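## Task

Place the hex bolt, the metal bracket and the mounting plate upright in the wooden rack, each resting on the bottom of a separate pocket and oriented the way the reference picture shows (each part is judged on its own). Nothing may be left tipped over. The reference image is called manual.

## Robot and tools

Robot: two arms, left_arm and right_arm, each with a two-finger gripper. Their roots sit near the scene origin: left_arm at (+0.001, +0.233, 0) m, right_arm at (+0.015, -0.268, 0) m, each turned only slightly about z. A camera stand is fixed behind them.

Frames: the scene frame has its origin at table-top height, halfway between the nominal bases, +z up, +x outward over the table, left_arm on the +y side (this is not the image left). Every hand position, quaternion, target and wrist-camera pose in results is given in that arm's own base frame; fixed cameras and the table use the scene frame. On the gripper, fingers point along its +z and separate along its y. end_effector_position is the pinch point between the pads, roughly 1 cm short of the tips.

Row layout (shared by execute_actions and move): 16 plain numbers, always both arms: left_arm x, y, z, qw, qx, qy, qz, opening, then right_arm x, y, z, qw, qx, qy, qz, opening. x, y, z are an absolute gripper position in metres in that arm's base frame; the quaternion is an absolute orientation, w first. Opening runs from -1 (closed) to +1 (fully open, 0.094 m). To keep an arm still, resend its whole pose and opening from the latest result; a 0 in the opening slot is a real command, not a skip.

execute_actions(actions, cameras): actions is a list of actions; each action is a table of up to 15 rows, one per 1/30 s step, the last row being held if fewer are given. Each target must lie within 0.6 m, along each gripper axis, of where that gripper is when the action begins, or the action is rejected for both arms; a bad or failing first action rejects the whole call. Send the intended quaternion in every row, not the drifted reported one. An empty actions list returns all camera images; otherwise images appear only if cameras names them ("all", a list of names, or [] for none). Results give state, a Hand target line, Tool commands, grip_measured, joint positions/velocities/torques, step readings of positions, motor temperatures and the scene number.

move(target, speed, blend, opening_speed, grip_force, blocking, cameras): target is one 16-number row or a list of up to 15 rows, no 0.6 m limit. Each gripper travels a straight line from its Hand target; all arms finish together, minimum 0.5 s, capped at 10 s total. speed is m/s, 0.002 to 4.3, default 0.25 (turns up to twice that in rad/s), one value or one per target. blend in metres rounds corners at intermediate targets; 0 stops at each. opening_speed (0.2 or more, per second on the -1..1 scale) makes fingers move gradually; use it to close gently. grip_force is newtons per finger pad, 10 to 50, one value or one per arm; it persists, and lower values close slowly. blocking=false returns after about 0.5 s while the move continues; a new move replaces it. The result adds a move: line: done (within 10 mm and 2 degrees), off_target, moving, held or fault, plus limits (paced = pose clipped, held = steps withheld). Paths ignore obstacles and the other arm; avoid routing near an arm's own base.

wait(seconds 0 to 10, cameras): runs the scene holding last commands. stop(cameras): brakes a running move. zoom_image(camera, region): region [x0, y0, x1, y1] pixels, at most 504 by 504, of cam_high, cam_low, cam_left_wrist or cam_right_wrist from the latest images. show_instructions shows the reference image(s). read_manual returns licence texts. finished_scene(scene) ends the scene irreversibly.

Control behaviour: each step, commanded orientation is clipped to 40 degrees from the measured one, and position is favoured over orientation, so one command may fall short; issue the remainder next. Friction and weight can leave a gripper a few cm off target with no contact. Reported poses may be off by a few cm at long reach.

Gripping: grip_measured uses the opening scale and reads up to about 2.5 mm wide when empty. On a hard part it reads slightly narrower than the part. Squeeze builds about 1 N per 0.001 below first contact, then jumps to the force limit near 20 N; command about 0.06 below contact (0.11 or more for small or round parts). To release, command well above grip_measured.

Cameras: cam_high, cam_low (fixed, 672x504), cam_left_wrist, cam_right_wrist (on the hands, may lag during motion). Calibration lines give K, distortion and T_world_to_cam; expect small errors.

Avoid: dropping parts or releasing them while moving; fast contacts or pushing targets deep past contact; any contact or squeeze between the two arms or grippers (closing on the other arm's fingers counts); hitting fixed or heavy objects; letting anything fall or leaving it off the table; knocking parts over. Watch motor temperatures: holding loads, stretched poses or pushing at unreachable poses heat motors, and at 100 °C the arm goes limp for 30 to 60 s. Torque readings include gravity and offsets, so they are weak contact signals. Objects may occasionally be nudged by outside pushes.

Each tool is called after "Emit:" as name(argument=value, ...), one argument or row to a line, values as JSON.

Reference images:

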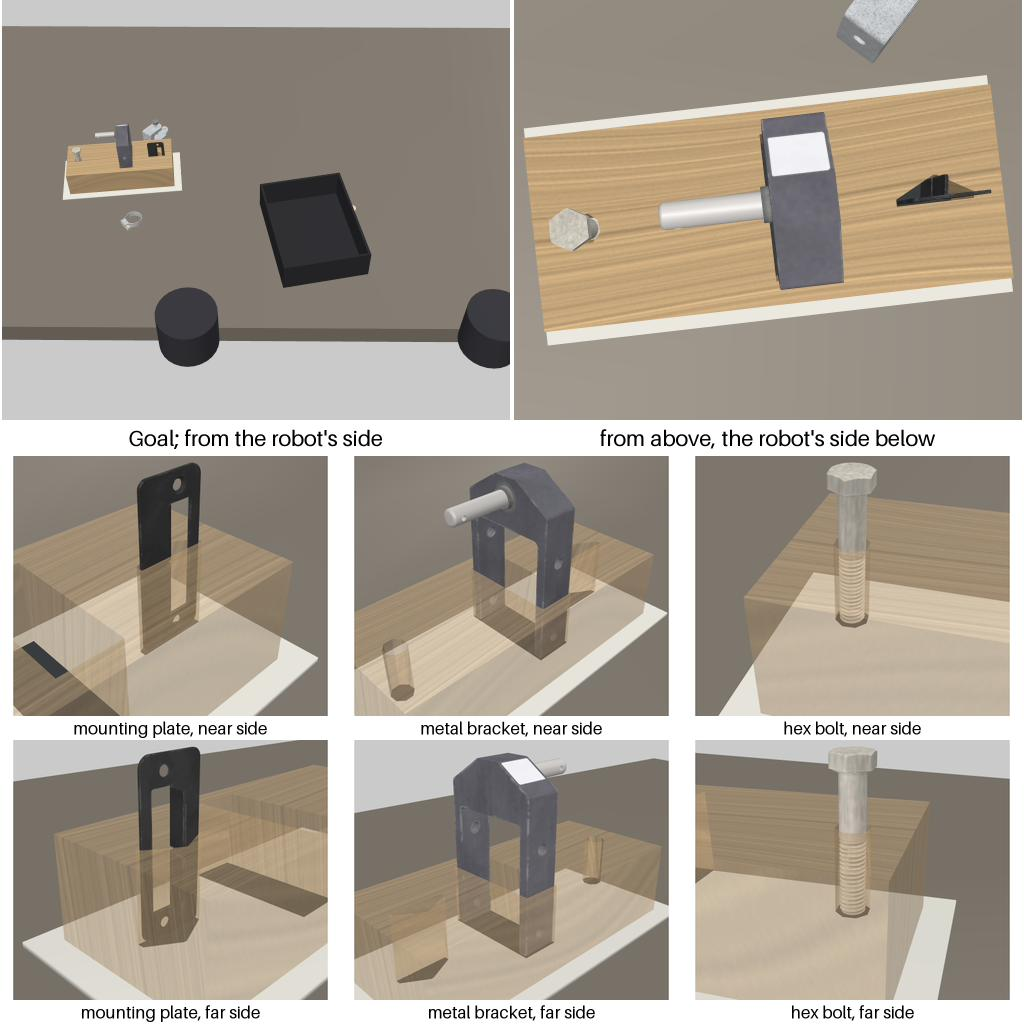

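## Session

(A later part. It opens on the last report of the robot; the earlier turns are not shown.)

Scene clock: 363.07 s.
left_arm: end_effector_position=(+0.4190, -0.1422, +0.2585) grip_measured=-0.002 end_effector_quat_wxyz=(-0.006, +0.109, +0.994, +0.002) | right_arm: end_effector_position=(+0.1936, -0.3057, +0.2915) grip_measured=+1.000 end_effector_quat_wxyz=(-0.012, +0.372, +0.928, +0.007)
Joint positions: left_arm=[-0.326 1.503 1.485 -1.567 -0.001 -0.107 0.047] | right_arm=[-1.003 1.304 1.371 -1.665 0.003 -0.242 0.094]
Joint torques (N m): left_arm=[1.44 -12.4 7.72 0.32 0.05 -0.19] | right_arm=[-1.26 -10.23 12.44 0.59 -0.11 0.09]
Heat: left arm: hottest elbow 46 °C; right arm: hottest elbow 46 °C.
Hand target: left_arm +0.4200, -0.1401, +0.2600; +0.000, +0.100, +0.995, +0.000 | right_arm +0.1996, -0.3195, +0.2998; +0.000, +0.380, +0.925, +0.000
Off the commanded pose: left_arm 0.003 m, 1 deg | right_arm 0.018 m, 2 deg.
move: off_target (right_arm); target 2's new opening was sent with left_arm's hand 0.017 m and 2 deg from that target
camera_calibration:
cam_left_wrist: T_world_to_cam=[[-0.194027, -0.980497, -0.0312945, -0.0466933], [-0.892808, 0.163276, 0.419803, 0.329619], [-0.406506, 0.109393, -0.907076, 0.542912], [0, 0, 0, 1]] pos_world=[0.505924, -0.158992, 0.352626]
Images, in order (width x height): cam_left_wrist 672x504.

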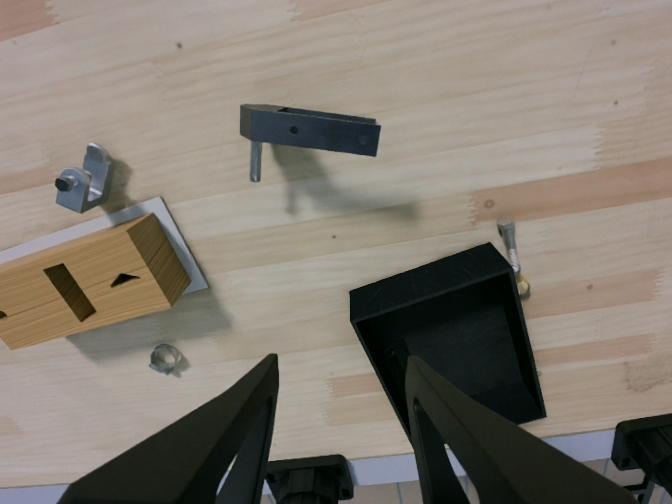

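Emit:
move(
  target=[
    [0.50,-0.05,0.20,-0.2081,-0.5745,0.7765,-0.1539,0,0.20,-0.32,0.30,0,0.38,0.925,0,1],
    [0.508,-0.068,0.135,-0.2081,-0.5745,0.7765,-0.1539,0.1,0.20,-0.32,0.30,0,0.38,0.925,0,1],
  ],
  speed=[0.35,0.15],
  cameras=["cam_left_wrist","cam_low"],
)

Scene clock: 385.67 s.
left_arm: end_effector_position=(+0.5051, -0.0651, +0.1455) grip_measured=+0.097 end_effector_quat_wxyz=(-0.202, -0.571, +0.780, -0.158) | right_arm: end_effector_position=(+0.1936, -0.3057, +0.2915) grip_measured=+1.000 end_effector_quat_wxyz=(-0.012, +0.372, +0.928, +0.007)
Joint positions: left_arm=[0.035 1.807 1.506 -1.441 0.492 -1.186 0.052] | right_arm=[-1.003 1.304 1.371 -1.665 0.003 -0.242 0.094]
Joint torques (N m): left_arm=[-0.5 -13.68 7.46 -0.06 0.33 -0.22] | right_arm=[-1.2 -10.23 12.44 0.59 -0.11 0.09]
Heat: left arm: hottest elbow 46 °C; right arm: hottest elbow 47 °C.
Hand target: left_arm +0.5077, -0.0680, +0.1350; -0.208, -0.574, +0.777, -0.154 | right_arm +0.1996, -0.3195, +0.2998; +0.000, +0.380, +0.925, +0.000
Off the commanded pose: left_arm 0.011 m, 1 deg | right_arm 0.018 m, 2 deg.
move: off_target (left_arm, right_arm); target 2's new opening was sent with left_arm's hand 0.011 m and 1 deg from that target
camera_calibration:
cam_left_wrist: T_world_to_cam=[[0.956292, -0.291714, -0.0202005, -0.495733], [-0.156701, -0.569569, 0.806868, -0.034509], [-0.24688, -0.768436, -0.590386, 0.283255], [0, 0, 0, 1]] pos_world=[0.538588, 0.0533963, 0.18506]
Images, in order (width x height): cam_low 672x504, cam_left_wrist 672x504.

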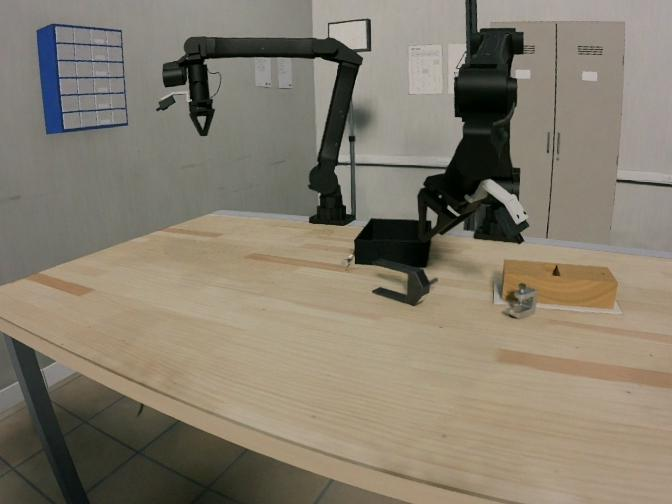

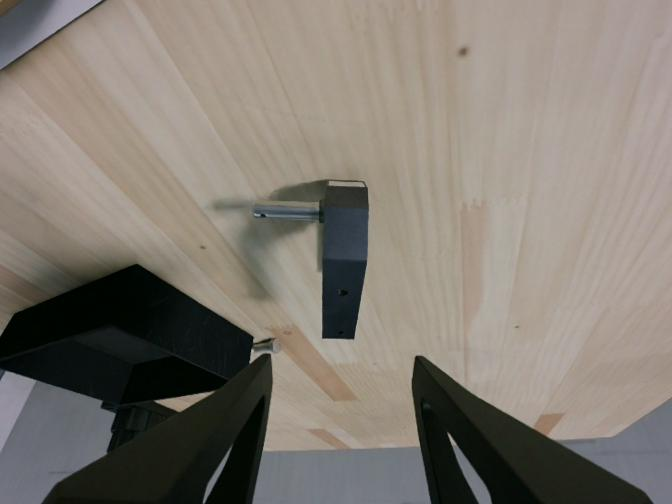

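Emit:
move(
  target=[
    [0.491,-0.111,0.058,-0.2081,-0.5745,0.7765,-0.1539,0.1,0.20,-0.32,0.30,0,0.38,0.925,0,1],
  ],
  speed=0.1,
  cameras=["cam_left_wrist","cam_low"],
)

Emit:
zoom_image(
  camera="cam_low",
  region=[350, 190, 490, 320],
)

Scene clock: 397.57 s.
left_arm: end_effector_position=(+0.4920, -0.1072, +0.0720) grip_measured=+0.098 end_effector_quat_wxyz=(-0.198, -0.571, +0.780, -0.162) | right_arm: end_effector_position=(+0.1936, -0.3057, +0.2915) grip_measured=+1.000 end_effector_quat_wxyz=(-0.012, +0.372, +0.928, +0.007)
Joint positions: left_arm=[-0.046 1.837 1.342 -1.194 0.505 -1.278 0.052] | right_arm=[-1.003 1.304 1.371 -1.665 0.003 -0.242 0.094]
Joint torques (N m): left_arm=[-0.62 -13.98 6.67 -0.08 0.31 -0.21] | right_arm=[-1.2 -10.23 12.44 0.59 -0.11 0.09]
Heat: left arm: hottest elbow 45 °C; right arm: hottest elbow 47 °C.
Hand target: left_arm +0.4907, -0.1108, +0.0583; -0.208, -0.574, +0.777, -0.154 | right_arm +0.1996, -0.3195, +0.2998; +0.000, +0.380, +0.925, +0.000
Off the commanded pose: left_arm 0.015 m, 2 deg | right_arm 0.018 m, 2 deg.
move: off_target (left_arm, right_arm)
camera_calibration:
cam_left_wrist: T_world_to_cam=[[0.956836, -0.290429, -0.0107958, -0.497893], [-0.16355, -0.56879, 0.806058, 0.00235149], [-0.240243, -0.7695, -0.591738, 0.200993], [0, 0, 0, 1]] pos_world=[0.525074, 0.0113987, 0.111664]
Images, in order (width x height): cam_low 672x504, cam_left_wrist 672x504.

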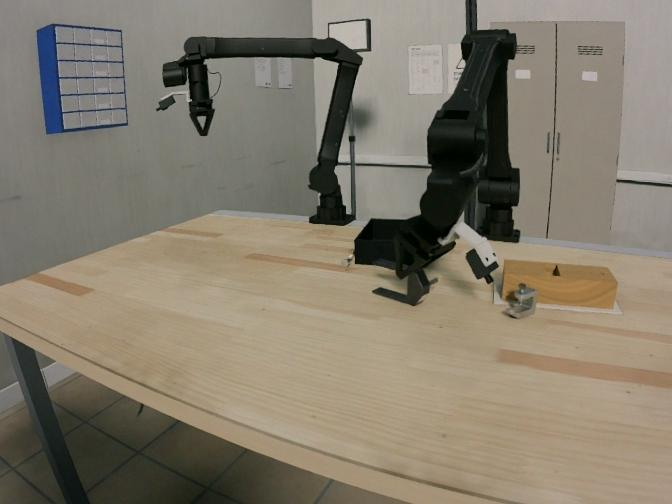

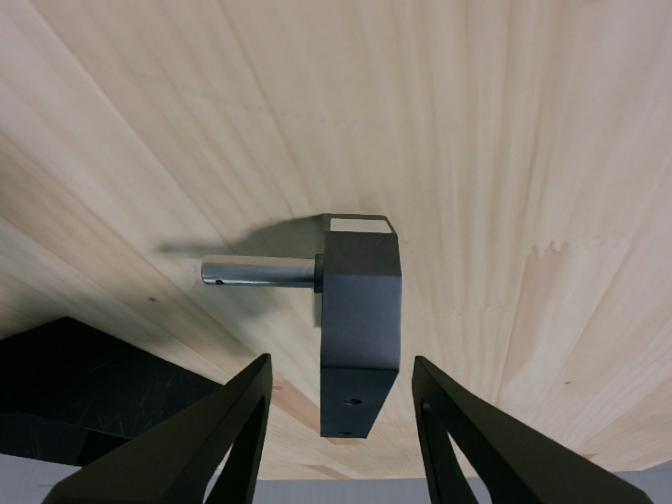

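Scaled by 3.600 from the camera's 672x504 image, which has a finer 960x720 frame.

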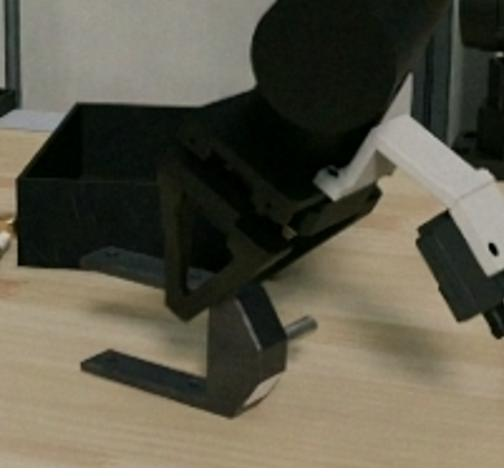

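Emit:
move(
  target=[
    [0.499,-0.113,0.060,-0.2081,-0.5745,0.7765,-0.1539,0.1,0.20,-0.32,0.30,0,0.38,0.925,0,1],
    [0.499,-0.113,0.060,-0.2081,-0.5745,0.7765,-0.1539,-1,0.20,-0.32,0.30,0,0.38,0.925,0,1],
    [0.49,-0.10,0.19,-0.2081,-0.5745,0.7765,-0.1539,-1,0.20,-0.32,0.30,0,0.38,0.925,0,1],
  ],
  speed=[0.08,0.1,0.15],
  opening_speed=0.6,
  cameras=["cam_left_wrist","cam_low"],
)

Emit:
zoom_image(
  camera="cam_low",
  region=[350, 130, 490, 260],
)

Scene clock: 412.77 s.
left_arm: end_effector_position=(+0.4767, -0.1037, +0.1699) grip_measured=-0.521 end_effector_quat_wxyz=(-0.226, -0.579, +0.771, -0.138) | right_arm: end_effector_position=(+0.1936, -0.3057, +0.2915) grip_measured=+1.000 end_effector_quat_wxyz=(-0.012, +0.372, +0.928, +0.007)
Joint positions: left_arm=[-0.041 1.747 1.485 -1.501 0.502 -1.279 0.023] | right_arm=[-1.003 1.304 1.371 -1.665 0.003 -0.242 0.094]
Joint torques (N m): left_arm=[0.91 -15.56 10.7 -0.77 0.31 0.01] | right_arm=[-1.26 -10.23 12.44 0.59 -0.11 0.1]
Heat: left arm: hottest elbow 45 °C; right arm: hottest elbow 47 °C.
Hand target: left_arm +0.4891, -0.0999, +0.1901; -0.208, -0.575, +0.777, -0.154 | right_arm +0.1996, -0.3195, +0.2998; +0.000, +0.380, +0.925, +0.000
Off the commanded pose: left_arm 0.024 m, 3 deg | right_arm 0.018 m, 2 deg.
move: off_target (left_arm, right_arm); target 2's new opening was sent with left_arm's hand 0.011 m and 1 deg from that target
camera_calibration:
cam_left_wrist: T_world_to_cam=[[0.954884, -0.284498, -0.0851845, -0.467], [-0.0985901, -0.574251, 0.812721, -0.109773], [-0.280135, -0.767657, -0.576392, 0.274459], [0, 0, 0, 1]] pos_world=[0.511994, 0.0147923, 0.207629]
Images, in order (width x height): cam_low 672x504, cam_left_wrist 672x504.

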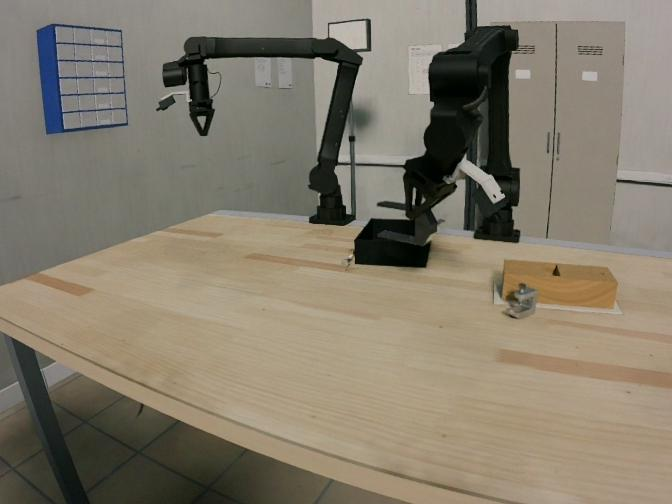

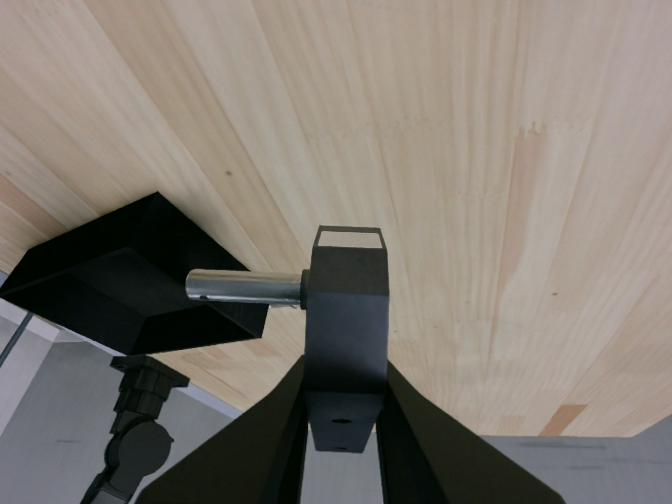

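Scaled by 3.600 from the camera's 672x504 image, which has a finer 960x720 frame.

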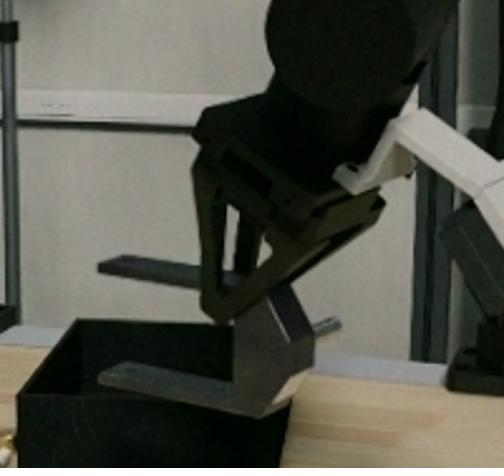

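Emit:
move(
  target=[
    [0.46,-0.08,0.25,-0.2081,-0.5745,0.7765,-0.1539,-1,0.20,-0.32,0.30,0,0.38,0.925,0,1],
    [0.36,0.06,0.26,0.5142,-0.0471,0.8559,0.0283,-1,0.20,-0.32,0.30,0,0.38,0.925,0,1],
    [0.335,0.137,0.19,0.5142,-0.0471,0.8559,0.0283,-1,0.20,-0.32,0.30,0,0.38,0.925,0,1],
  ],
  speed=[0.25,0.35,0.2],
  cameras=["cam_left_wrist","cam_low","cam_high"],
)

Emit:
zoom_image(
  camera="cam_low",
  region=[460, 150, 660, 330],
)

Emit:
zoom_image(
  camera="cam_high",
  region=[370, 170, 490, 280],
)

Scene clock: 450.90 s.
left_arm: end_effector_position=(+0.3309, +0.1310, +0.1816) grip_measured=-0.521 end_effector_quat_wxyz=(+0.503, -0.053, +0.862, +0.018) | right_arm: end_effector_position=(+0.1936, -0.3057, +0.2915) grip_measured=+1.000 end_effector_quat_wxyz=(-0.012, +0.372, +0.928, +0.007)
Joint positions: left_arm=[0.575 0.76 0.404 -0.212 0.411 0.224 0.022] | right_arm=[-1.003 1.304 1.371 -1.665 0.003 -0.242 0.094]
Joint torques (N m): left_arm=[1.14 -1.55 9.35 2.21 0.32 0.04] | right_arm=[-1.2 -10.23 12.44 0.59 -0.11 0.09]
Heat: left arm: hottest elbow 48 °C; right arm: hottest elbow 47 °C.
Hand target: left_arm +0.3347, +0.1368, +0.1901; +0.514, -0.047, +0.856, +0.028 | right_arm +0.1996, -0.3195, +0.2998; +0.000, +0.380, +0.925, +0.000
Off the commanded pose: left_arm 0.011 m, 2 deg | right_arm 0.018 m, 2 deg.
move: off_target (left_arm, right_arm)
camera_calibration:
cam_left_wrist: T_world_to_cam=[[0.146666, -0.988758, 0.0290866, 0.0790296], [-0.795162, -0.135338, -0.591101, 0.429045], [0.588393, 0.0635662, -0.806073, 0.0660339], [0, 0, 0, 1]] pos_world=[0.290716, 0.13201, 0.304539]
Images, in order (width x height): cam_high 672x504, cam_low 672x504, cam_left_wrist 672x504.

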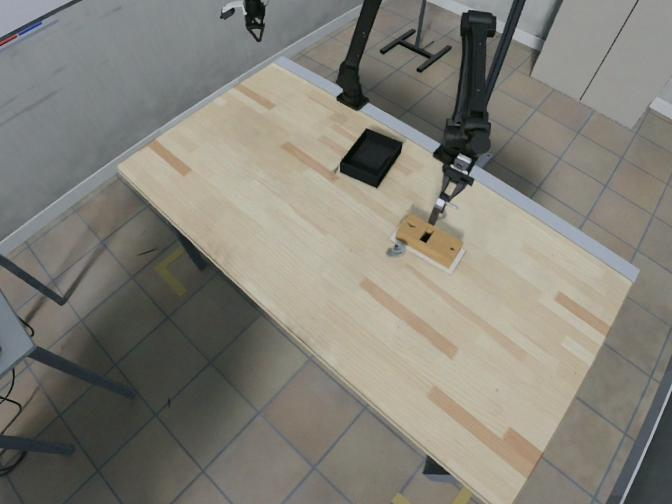

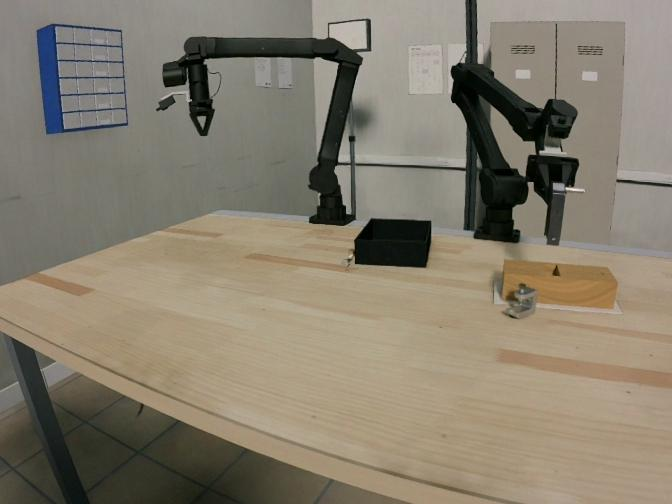

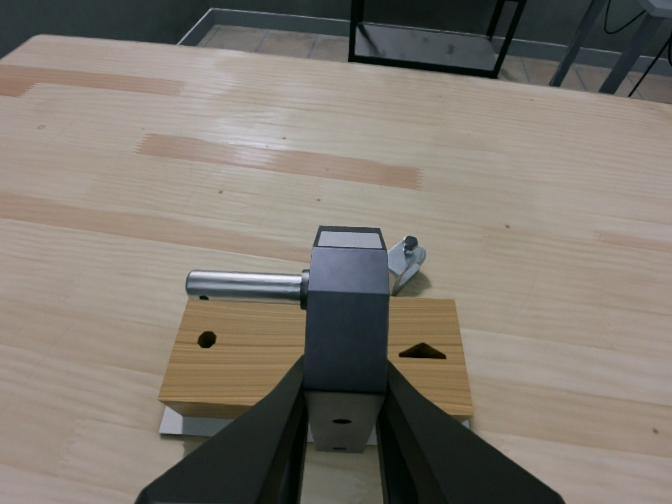

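Scaled by 2.520 from the camera's 672x504 image, which has a finer 960x720 frame.

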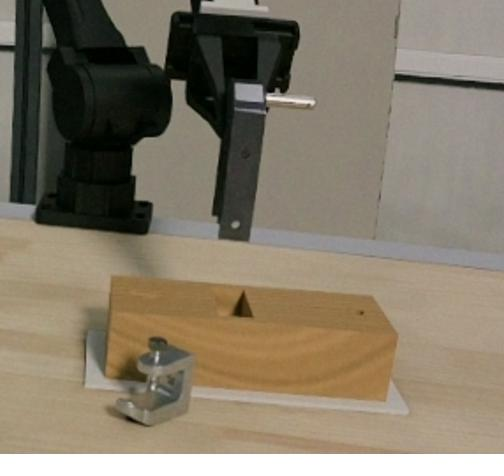

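Scaled by 4.200 from the camera's 672x504 image, which has a finer 960x720 frame.

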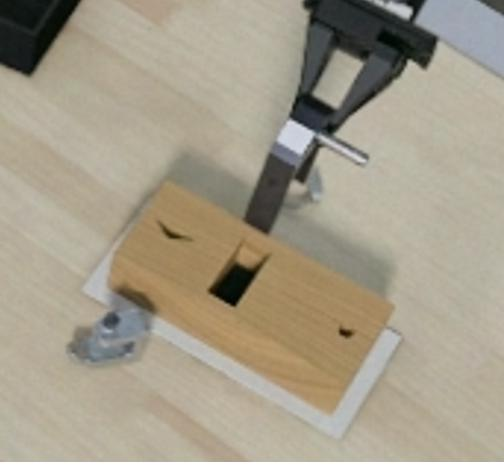

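Emit:
move(
  target=[
    [0.367,0.140,0.168,0.5142,-0.0471,0.8559,0.0283,-1,0.20,-0.32,0.30,0,0.38,0.925,0,1],
  ],
  speed=0.15,
  cameras=["cam_left_wrist","cam_low","cam_high"],
)

Emit:
zoom_image(
  camera="cam_low",
  region=[500, 180, 620, 310],
)

Emit:
zoom_image(
  camera="cam_high",
  region=[390, 180, 470, 260],
)

Scene clock: 491.90 s.
left_arm: end_effector_position=(+0.3588, +0.1392, +0.1585) grip_measured=-0.521 end_effector_quat_wxyz=(+0.502, -0.049, +0.863, +0.027) | right_arm: end_effector_position=(+0.1936, -0.3057, +0.2915) grip_measured=+1.000 end_effector_quat_wxyz=(-0.012, +0.372, +0.928, +0.007)
Joint positions: left_arm=[0.533 0.923 0.404 -0.039 0.364 0.216 0.022] | right_arm=[-1.003 1.304 1.371 -1.665 0.003 -0.242 0.094]
Joint torques (N m): left_arm=[-0.5 -2.96 9.05 2.4 0.17 -0.22] | right_arm=[-1.2 -10.23 12.42 0.59 -0.11 0.09]
Heat: left arm: hottest elbow 50 °C; right arm: hottest elbow 48 °C.
Hand target: left_arm +0.3666, +0.1399, +0.1681; +0.514, -0.047, +0.856, +0.028 | right_arm +0.1996, -0.3195, +0.2998; +0.000, +0.380, +0.925, +0.000
Off the commanded pose: left_arm 0.013 m, 2 deg | right_arm 0.018 m, 2 deg.
move: off_target (left_arm, right_arm)
camera_calibration:
cam_left_wrist: T_world_to_cam=[[0.148594, -0.988853, 0.00943485, 0.0861023], [-0.797276, -0.125439, -0.590437, 0.437925], [0.585039, 0.0802129, -0.807029, 0.0294623], [0, 0, 0, 1]] pos_world=[0.319116, 0.137712, 0.281531]
Images, in order (width x height): cam_high 672x504, cam_low 672x504, cam_left_wrist 672x504.

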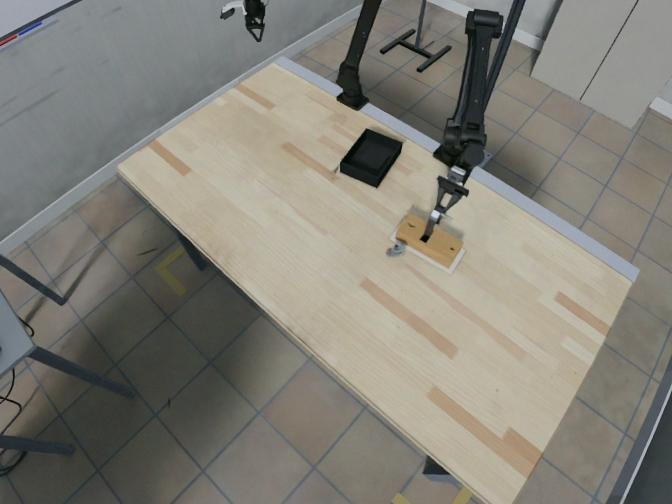

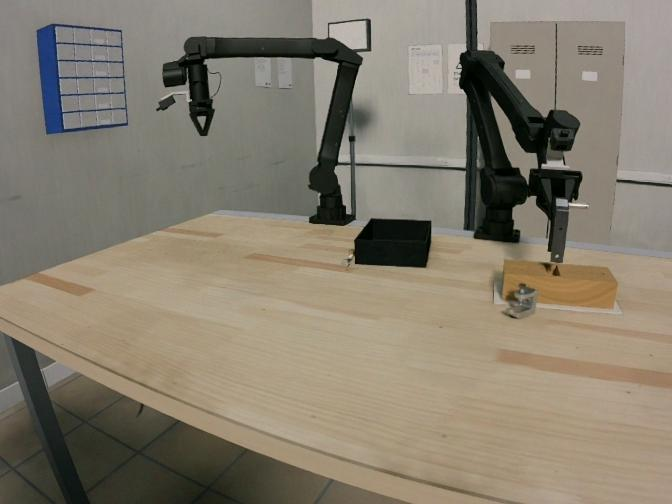

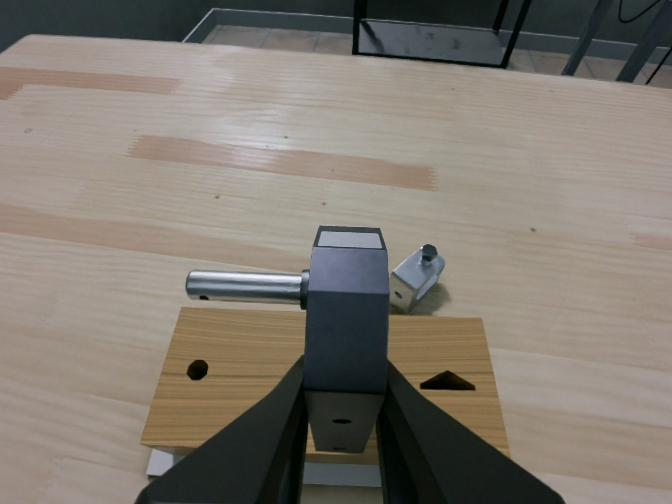

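Scaled by 3.877 from the camera's 672x504 image, which has a finer 960x720 frame.

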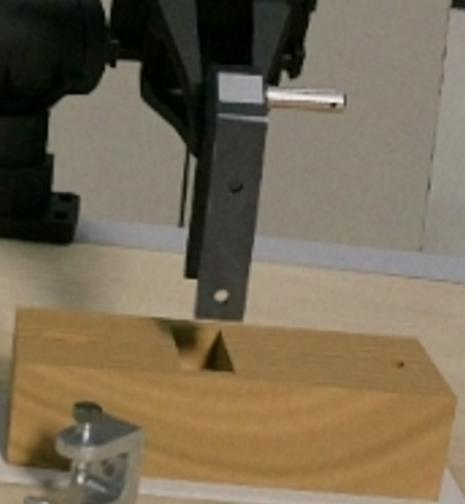

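Scaled by 6.300 from the camera's 672x504 image, which has a finer 960x720 frame.

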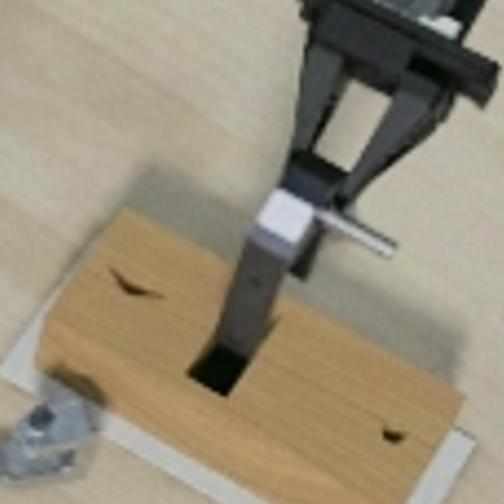

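Emit:
move(
  target=[
    [0.376,0.130,0.166,0.5142,-0.0471,0.8559,0.0283,-1,0.20,-0.32,0.30,0,0.38,0.925,0,1],
  ],
  speed=0.08,
  cameras=["cam_left_wrist","cam_low","cam_high"],
)

Emit:
zoom_image(
  camera="cam_low",
  region=[500, 180, 620, 310],
)

Emit:
zoom_image(
  camera="cam_high",
  region=[390, 180, 470, 260],
)

Scene clock: 541.87 s.
left_arm: end_effector_position=(+0.3674, +0.1294, +0.1561) grip_measured=-0.521 end_effector_quat_wxyz=(+0.501, -0.049, +0.864, +0.027) | right_arm: end_effector_position=(+0.1936, -0.3057, +0.2915) grip_measured=+1.000 end_effector_quat_wxyz=(-0.012, +0.372, +0.928, +0.007)
Joint positions: left_arm=[0.48 0.94 0.404 -0.014 0.319 0.188 0.022] | right_arm=[-1.003 1.304 1.371 -1.665 0.003 -0.242 0.094]
Joint torques (N m): left_arm=[-0.21 -2.78 9.06 2.33 0.11 -0.22] | right_arm=[-1.26 -10.29 12.44 0.61 -0.11 0.09]
Heat: left arm: hottest elbow 50 °C; right arm: hottest elbow 48 °C.
Hand target: left_arm +0.3755, +0.1299, +0.1661; +0.514, -0.047, +0.856, +0.028 | right_arm +0.1996, -0.3195, +0.2998; +0.000, +0.380, +0.925, +0.000
Off the commanded pose: left_arm 0.013 m, 2 deg | right_arm 0.018 m, 2 deg.
move: off_target (left_arm, right_arm)
camera_calibration:
cam_left_wrist: T_world_to_cam=[[0.148171, -0.98893, 0.00797875, 0.0755836], [-0.798308, -0.124364, -0.589269, 0.442157], [0.583738, 0.0809429, -0.807898, 0.0237489], [0, 0, 0, 1]] pos_world=[0.327915, 0.127813, 0.279133]
Images, in order (width x height): cam_high 672x504, cam_low 672x504, cam_left_wrist 672x504.

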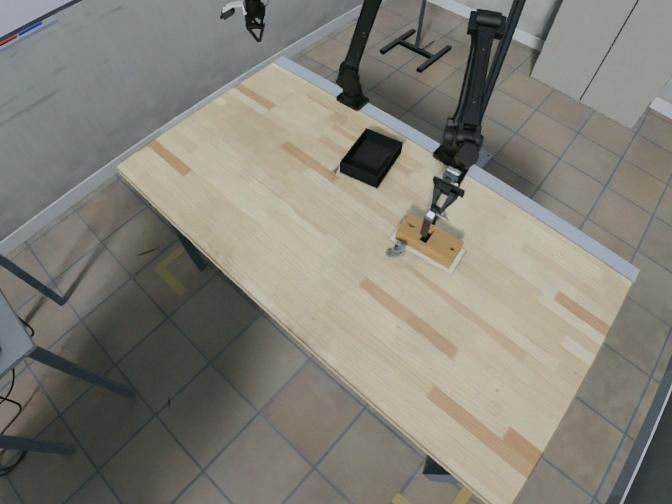

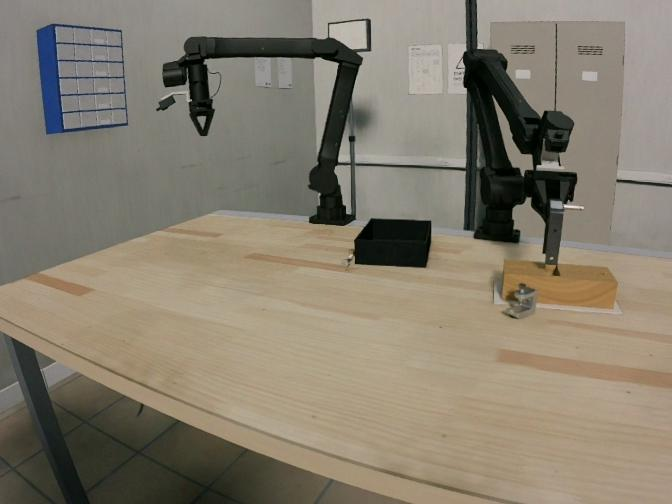

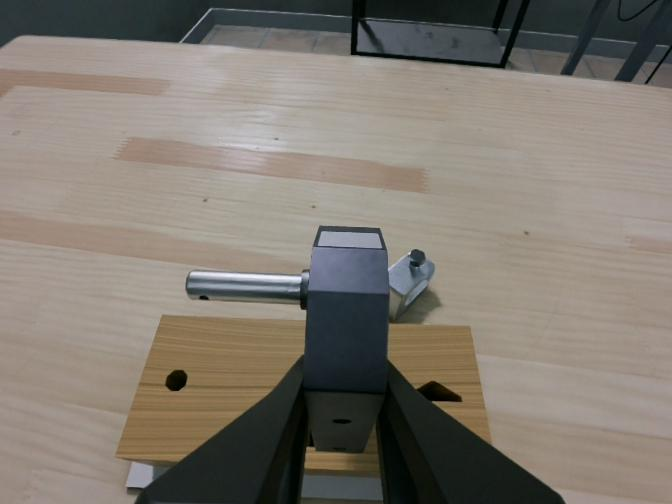

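Scaled by 3.877 from the camera's 672x504 image, which has a finer 960x720 frame.

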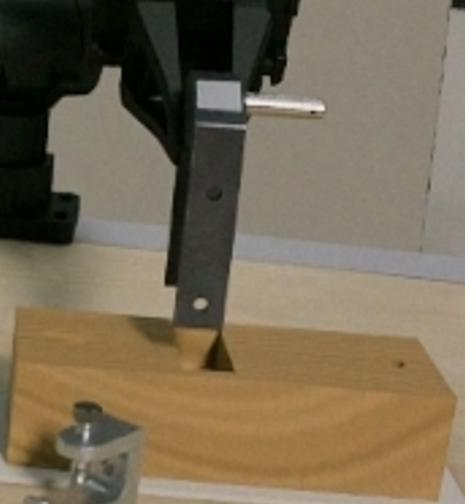

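Scaled by 6.300 from the camera's 672x504 image, which has a finer 960x720 frame.

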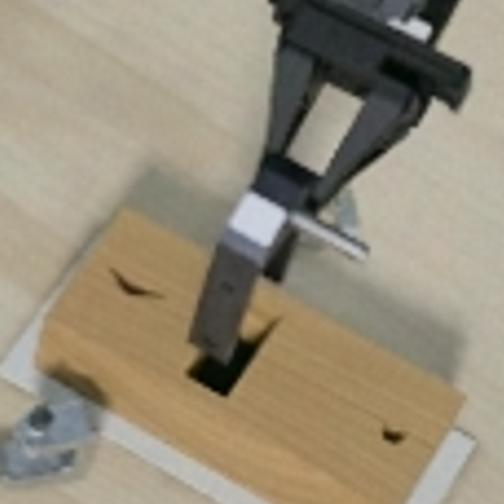

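Emit:
move(
  target=[
    [0.381,0.138,0.162,0.5142,-0.0471,0.8559,0.0283,-1,0.20,-0.32,0.30,0,0.38,0.925,0,1],
  ],
  speed=0.08,
  cameras=["cam_left_wrist","cam_low","cam_high"],
)

Emit:
zoom_image(
  camera="cam_low",
  region=[500, 180, 620, 310],
)

Emit:
zoom_image(
  camera="cam_high",
  region=[390, 180, 470, 260],
)

Scene clock: 560.27 s.
left_arm: end_effector_position=(+0.3717, +0.1296, +0.1474) grip_measured=-0.521 end_effector_quat_wxyz=(+0.497, -0.047, +0.866, +0.020) | right_arm: end_effector_position=(+0.1936, -0.3057, +0.2915) grip_measured=+1.000 end_effector_quat_wxyz=(-0.012, +0.372, +0.928, +0.007)
Joint positions: left_arm=[0.48 0.98 0.404 0.014 0.33 0.188 0.022] | right_arm=[-1.003 1.304 1.371 -1.665 0.003 -0.242 0.094]
Joint torques (N m): left_arm=[0.73 -3.37 9.46 2.11 0.3 -0.1] | right_arm=[-1.26 -10.23 12.44 0.61 -0.11 0.1]
Heat: left arm: hottest elbow 50 °C; right arm: hottest elbow 48 °C.
Hand target: left_arm +0.3802, +0.1378, +0.1621; +0.514, -0.047, +0.856, +0.029 | right_arm +0.1996, -0.3195, +0.2998; +0.000, +0.380, +0.925, +0.000
Off the commanded pose: left_arm 0.019 m, 2 deg | right_arm 0.018 m, 2 deg.
move: off_target (left_arm, right_arm)
camera_calibration:
cam_left_wrist: T_world_to_cam=[[0.139184, -0.990106, 0.0178375, 0.0772321], [-0.804173, -0.123521, -0.581419, 0.441459], [0.57787, 0.0665797, -0.813409, 0.0191267], [0, 0, 0, 1]] pos_world=[0.333207, 0.129724, 0.270853]
Images, in order (width x height): cam_high 672x504, cam_low 672x504, cam_left_wrist 672x504.

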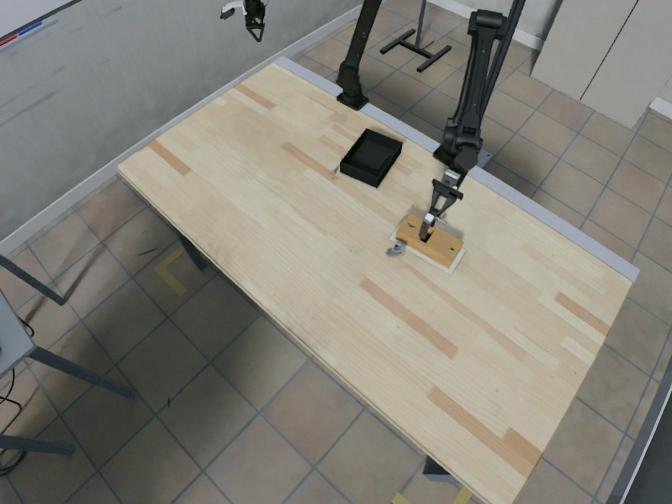

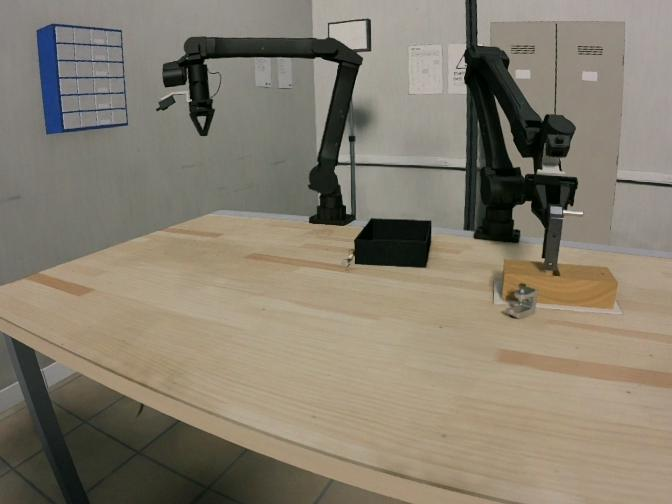

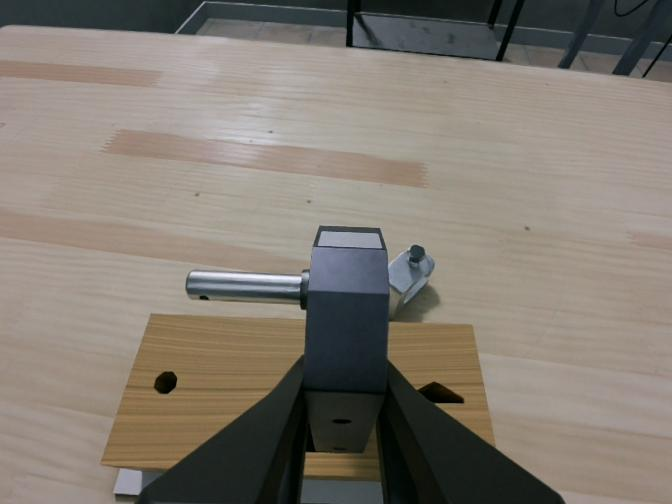

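Scaled by 3.877 from the camera's 672x504 image, which has a finer 960x720 frame.

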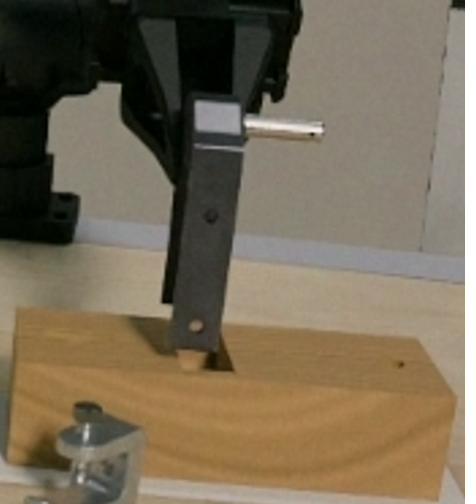

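Scaled by 6.300 from the camera's 672x504 image, which has a finer 960x720 frame.

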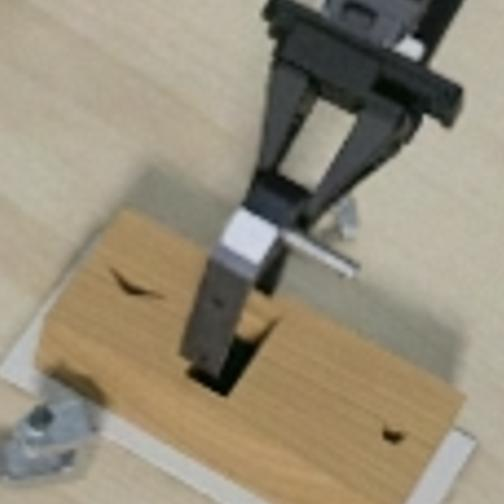

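Emit:
move(
  target=[
    [0.378,0.145,0.163,0.5142,-0.0471,0.8559,0.0283,-1,0.20,-0.32,0.30,0,0.38,0.925,0,1],
  ],
  speed=0.08,
  cameras=["cam_left_wrist","cam_low","cam_high"],
)

Emit:
zoom_image(
  camera="cam_low",
  region=[500, 180, 620, 310],
)

Emit:
zoom_image(
  camera="cam_high",
  region=[390, 180, 470, 260],
)

Scene clock: 568.97 s.
left_arm: end_effector_position=(+0.3686, +0.1363, +0.1482) grip_measured=-0.521 end_effector_quat_wxyz=(+0.500, -0.053, +0.864, +0.018) | right_arm: end_effector_position=(+0.1936, -0.3057, +0.2915) grip_measured=+1.000 end_effector_quat_wxyz=(-0.012, +0.372, +0.928, +0.007)
Joint positions: left_arm=[0.51 0.98 0.404 0.015 0.355 0.19 0.022] | right_arm=[-1.003 1.304 1.371 -1.665 0.003 -0.242 0.094]
Joint torques (N m): left_arm=[1.14 -3.08 9.88 1.92 0.3 0.01] | right_arm=[-1.26 -10.23 12.45 0.59 -0.11 0.09]
Heat: left arm: hottest elbow 50 °C; right arm: hottest elbow 48 °C.
Hand target: left_arm +0.3773, +0.1447, +0.1631; +0.514, -0.047, +0.856, +0.029 | right_arm +0.1996, -0.3195, +0.2998; +0.000, +0.380, +0.925, +0.000
Off the commanded pose: left_arm 0.020 m, 2 deg | right_arm 0.018 m, 2 deg.
move: off_target (left_arm, right_arm)
camera_calibration:
cam_left_wrist: T_world_to_cam=[[0.146425, -0.988813, 0.0284506, 0.0799157], [-0.799421, -0.135222, -0.585356, 0.440816], [0.582655, 0.0629669, -0.810277, 0.0193627], [0, 0, 0, 1]] pos_world=[0.329414, 0.13741, 0.27145]
Images, in order (width x height): cam_high 672x504, cam_low 672x504, cam_left_wrist 672x504.

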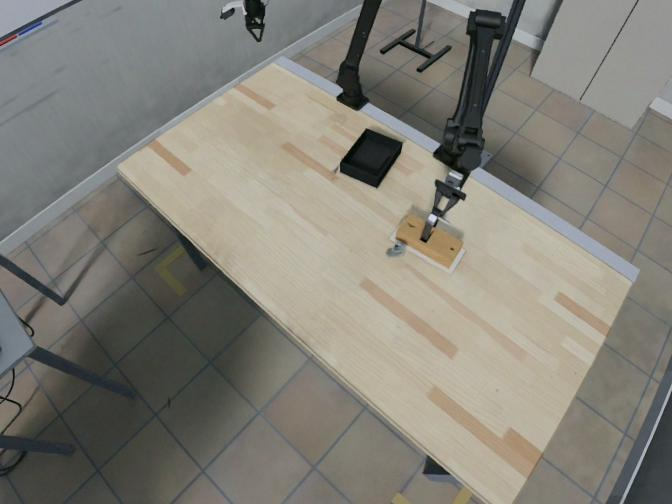

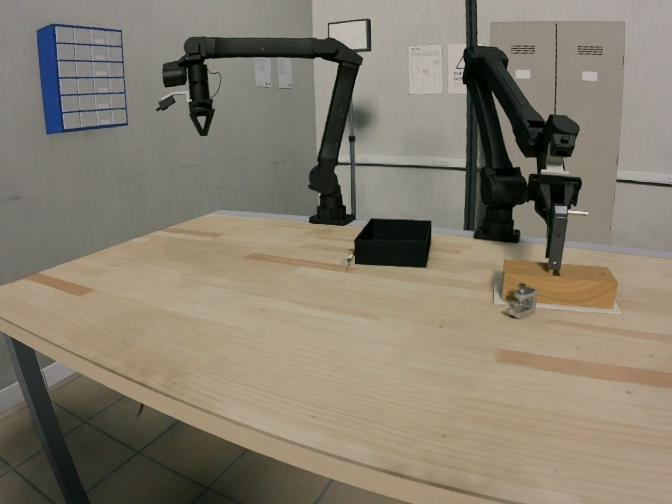

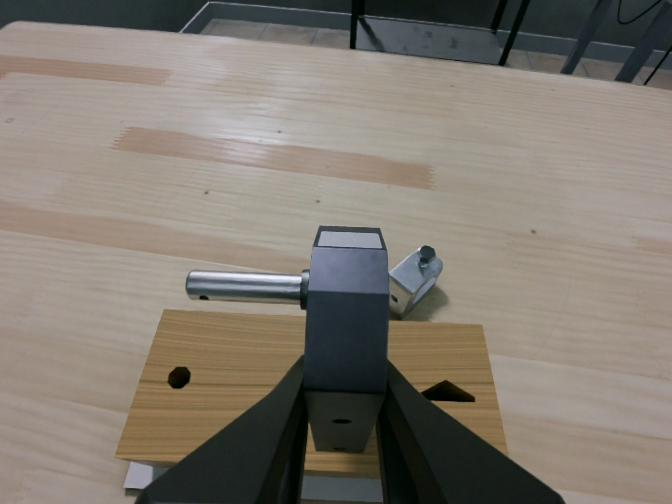

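Scaled by 3.877 from the camera's 672x504 image, which has a finer 960x720 frame.

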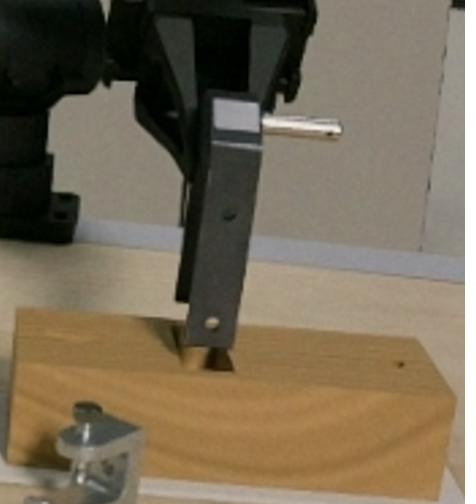

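Scaled by 6.300 from the camera's 672x504 image, which has a finer 960x720 frame.

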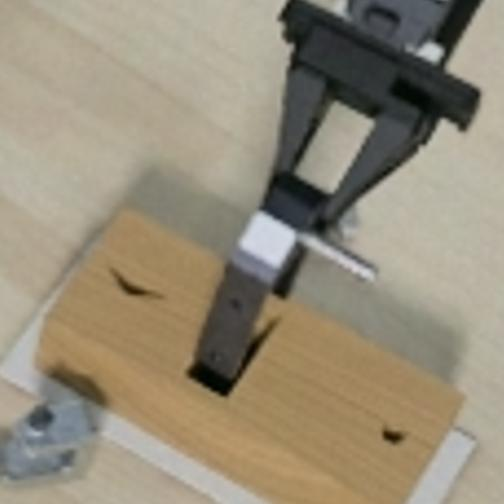

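Emit:
move(
  target=[
    [0.383,0.142,0.150,0.5142,-0.0471,0.8559,0.0283,-1,0.20,-0.32,0.30,0,0.38,0.925,0,1],
  ],
  speed=0.05,
  cameras=["cam_left_wrist","cam_low","cam_high"],
)

Emit:
zoom_image(
  camera="cam_low",
  region=[500, 180, 620, 310],
)

Emit:
zoom_image(
  camera="cam_high",
  region=[390, 180, 470, 260],
)

Scene clock: 579.87 s.
left_arm: end_effector_position=(+0.3751, +0.1419, +0.1424) grip_measured=-0.521 end_effector_quat_wxyz=(+0.503, -0.055, +0.862, +0.025) | right_arm: end_effector_position=(+0.1936, -0.3057, +0.2915) grip_measured=+1.000 end_effector_quat_wxyz=(-0.012, +0.372, +0.928, +0.007)
Joint positions: left_arm=[0.509 1.026 0.404 0.071 0.343 0.19 0.022] | right_arm=[-1.003 1.304 1.371 -1.665 0.003 -0.242 0.094]
Joint torques (N m): left_arm=[-0.85 -3.72 8.46 2.17 0.11 -0.05] | right_arm=[-1.26 -10.23 12.44 0.61 -0.11 0.1]
Heat: left arm: hottest elbow 50 °C; right arm: hottest elbow 48 °C.
Hand target: left_arm +0.3827, +0.1418, +0.1501; +0.514, -0.047, +0.856, +0.028 | right_arm +0.1996, -0.3195, +0.2998; +0.000, +0.380, +0.925, +0.000
Off the commanded pose: left_arm 0.011 m, 2 deg | right_arm 0.018 m, 2 deg.
move: off_target (left_arm, right_arm)
camera_calibration:
cam_left_wrist: T_world_to_cam=[[0.15546, -0.987661, 0.0189265, 0.0824516], [-0.794195, -0.136355, -0.592167, 0.442461], [0.587441, 0.0770268, -0.805593, 0.00606043], [0, 0, 0, 1]] pos_world=[0.335022, 0.141299, 0.265332]
Images, in order (width x height): cam_high 672x504, cam_low 672x504, cam_left_wrist 672x504.

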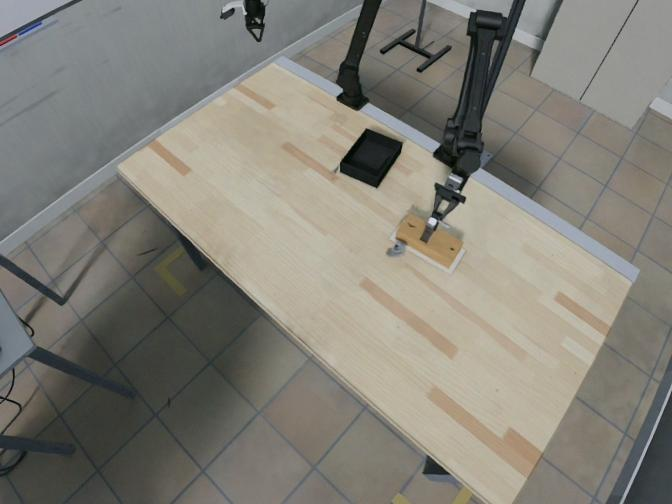

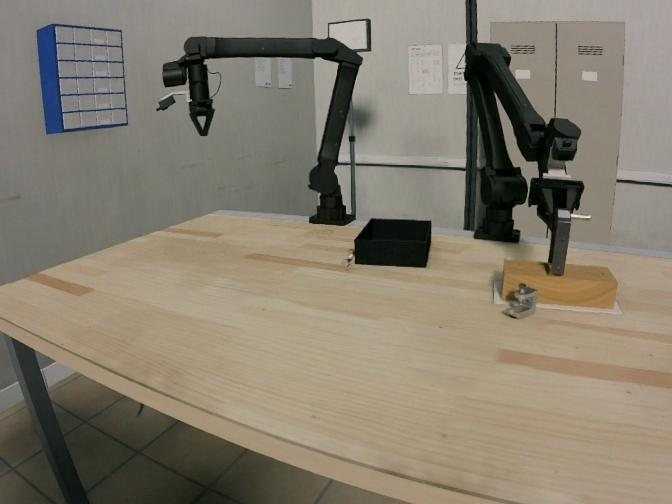

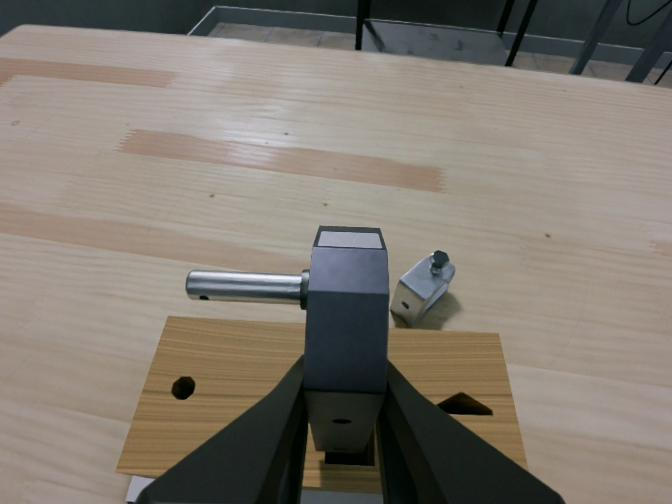

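Scaled by 3.877 from the camera's 672x504 image, which has a finer 960x720 frame.

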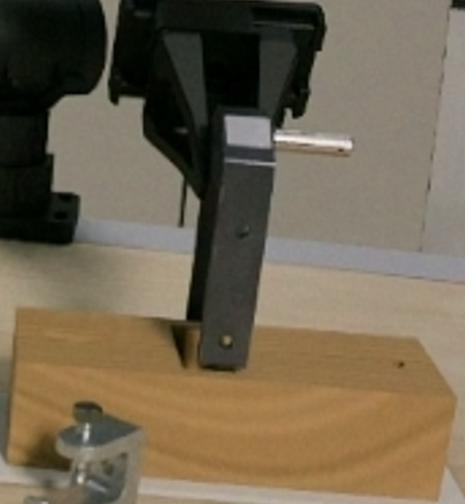

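Scaled by 6.300 from the camera's 672x504 image, which has a finer 960x720 frame.

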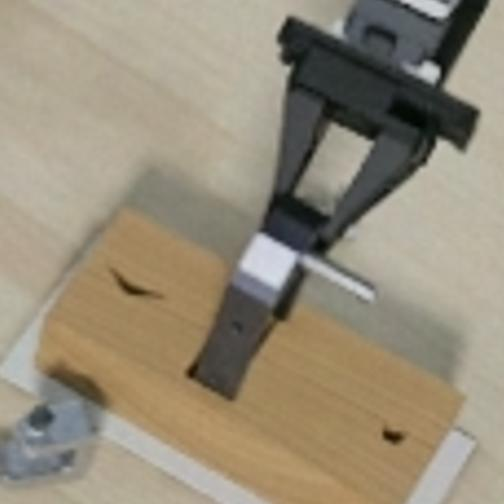

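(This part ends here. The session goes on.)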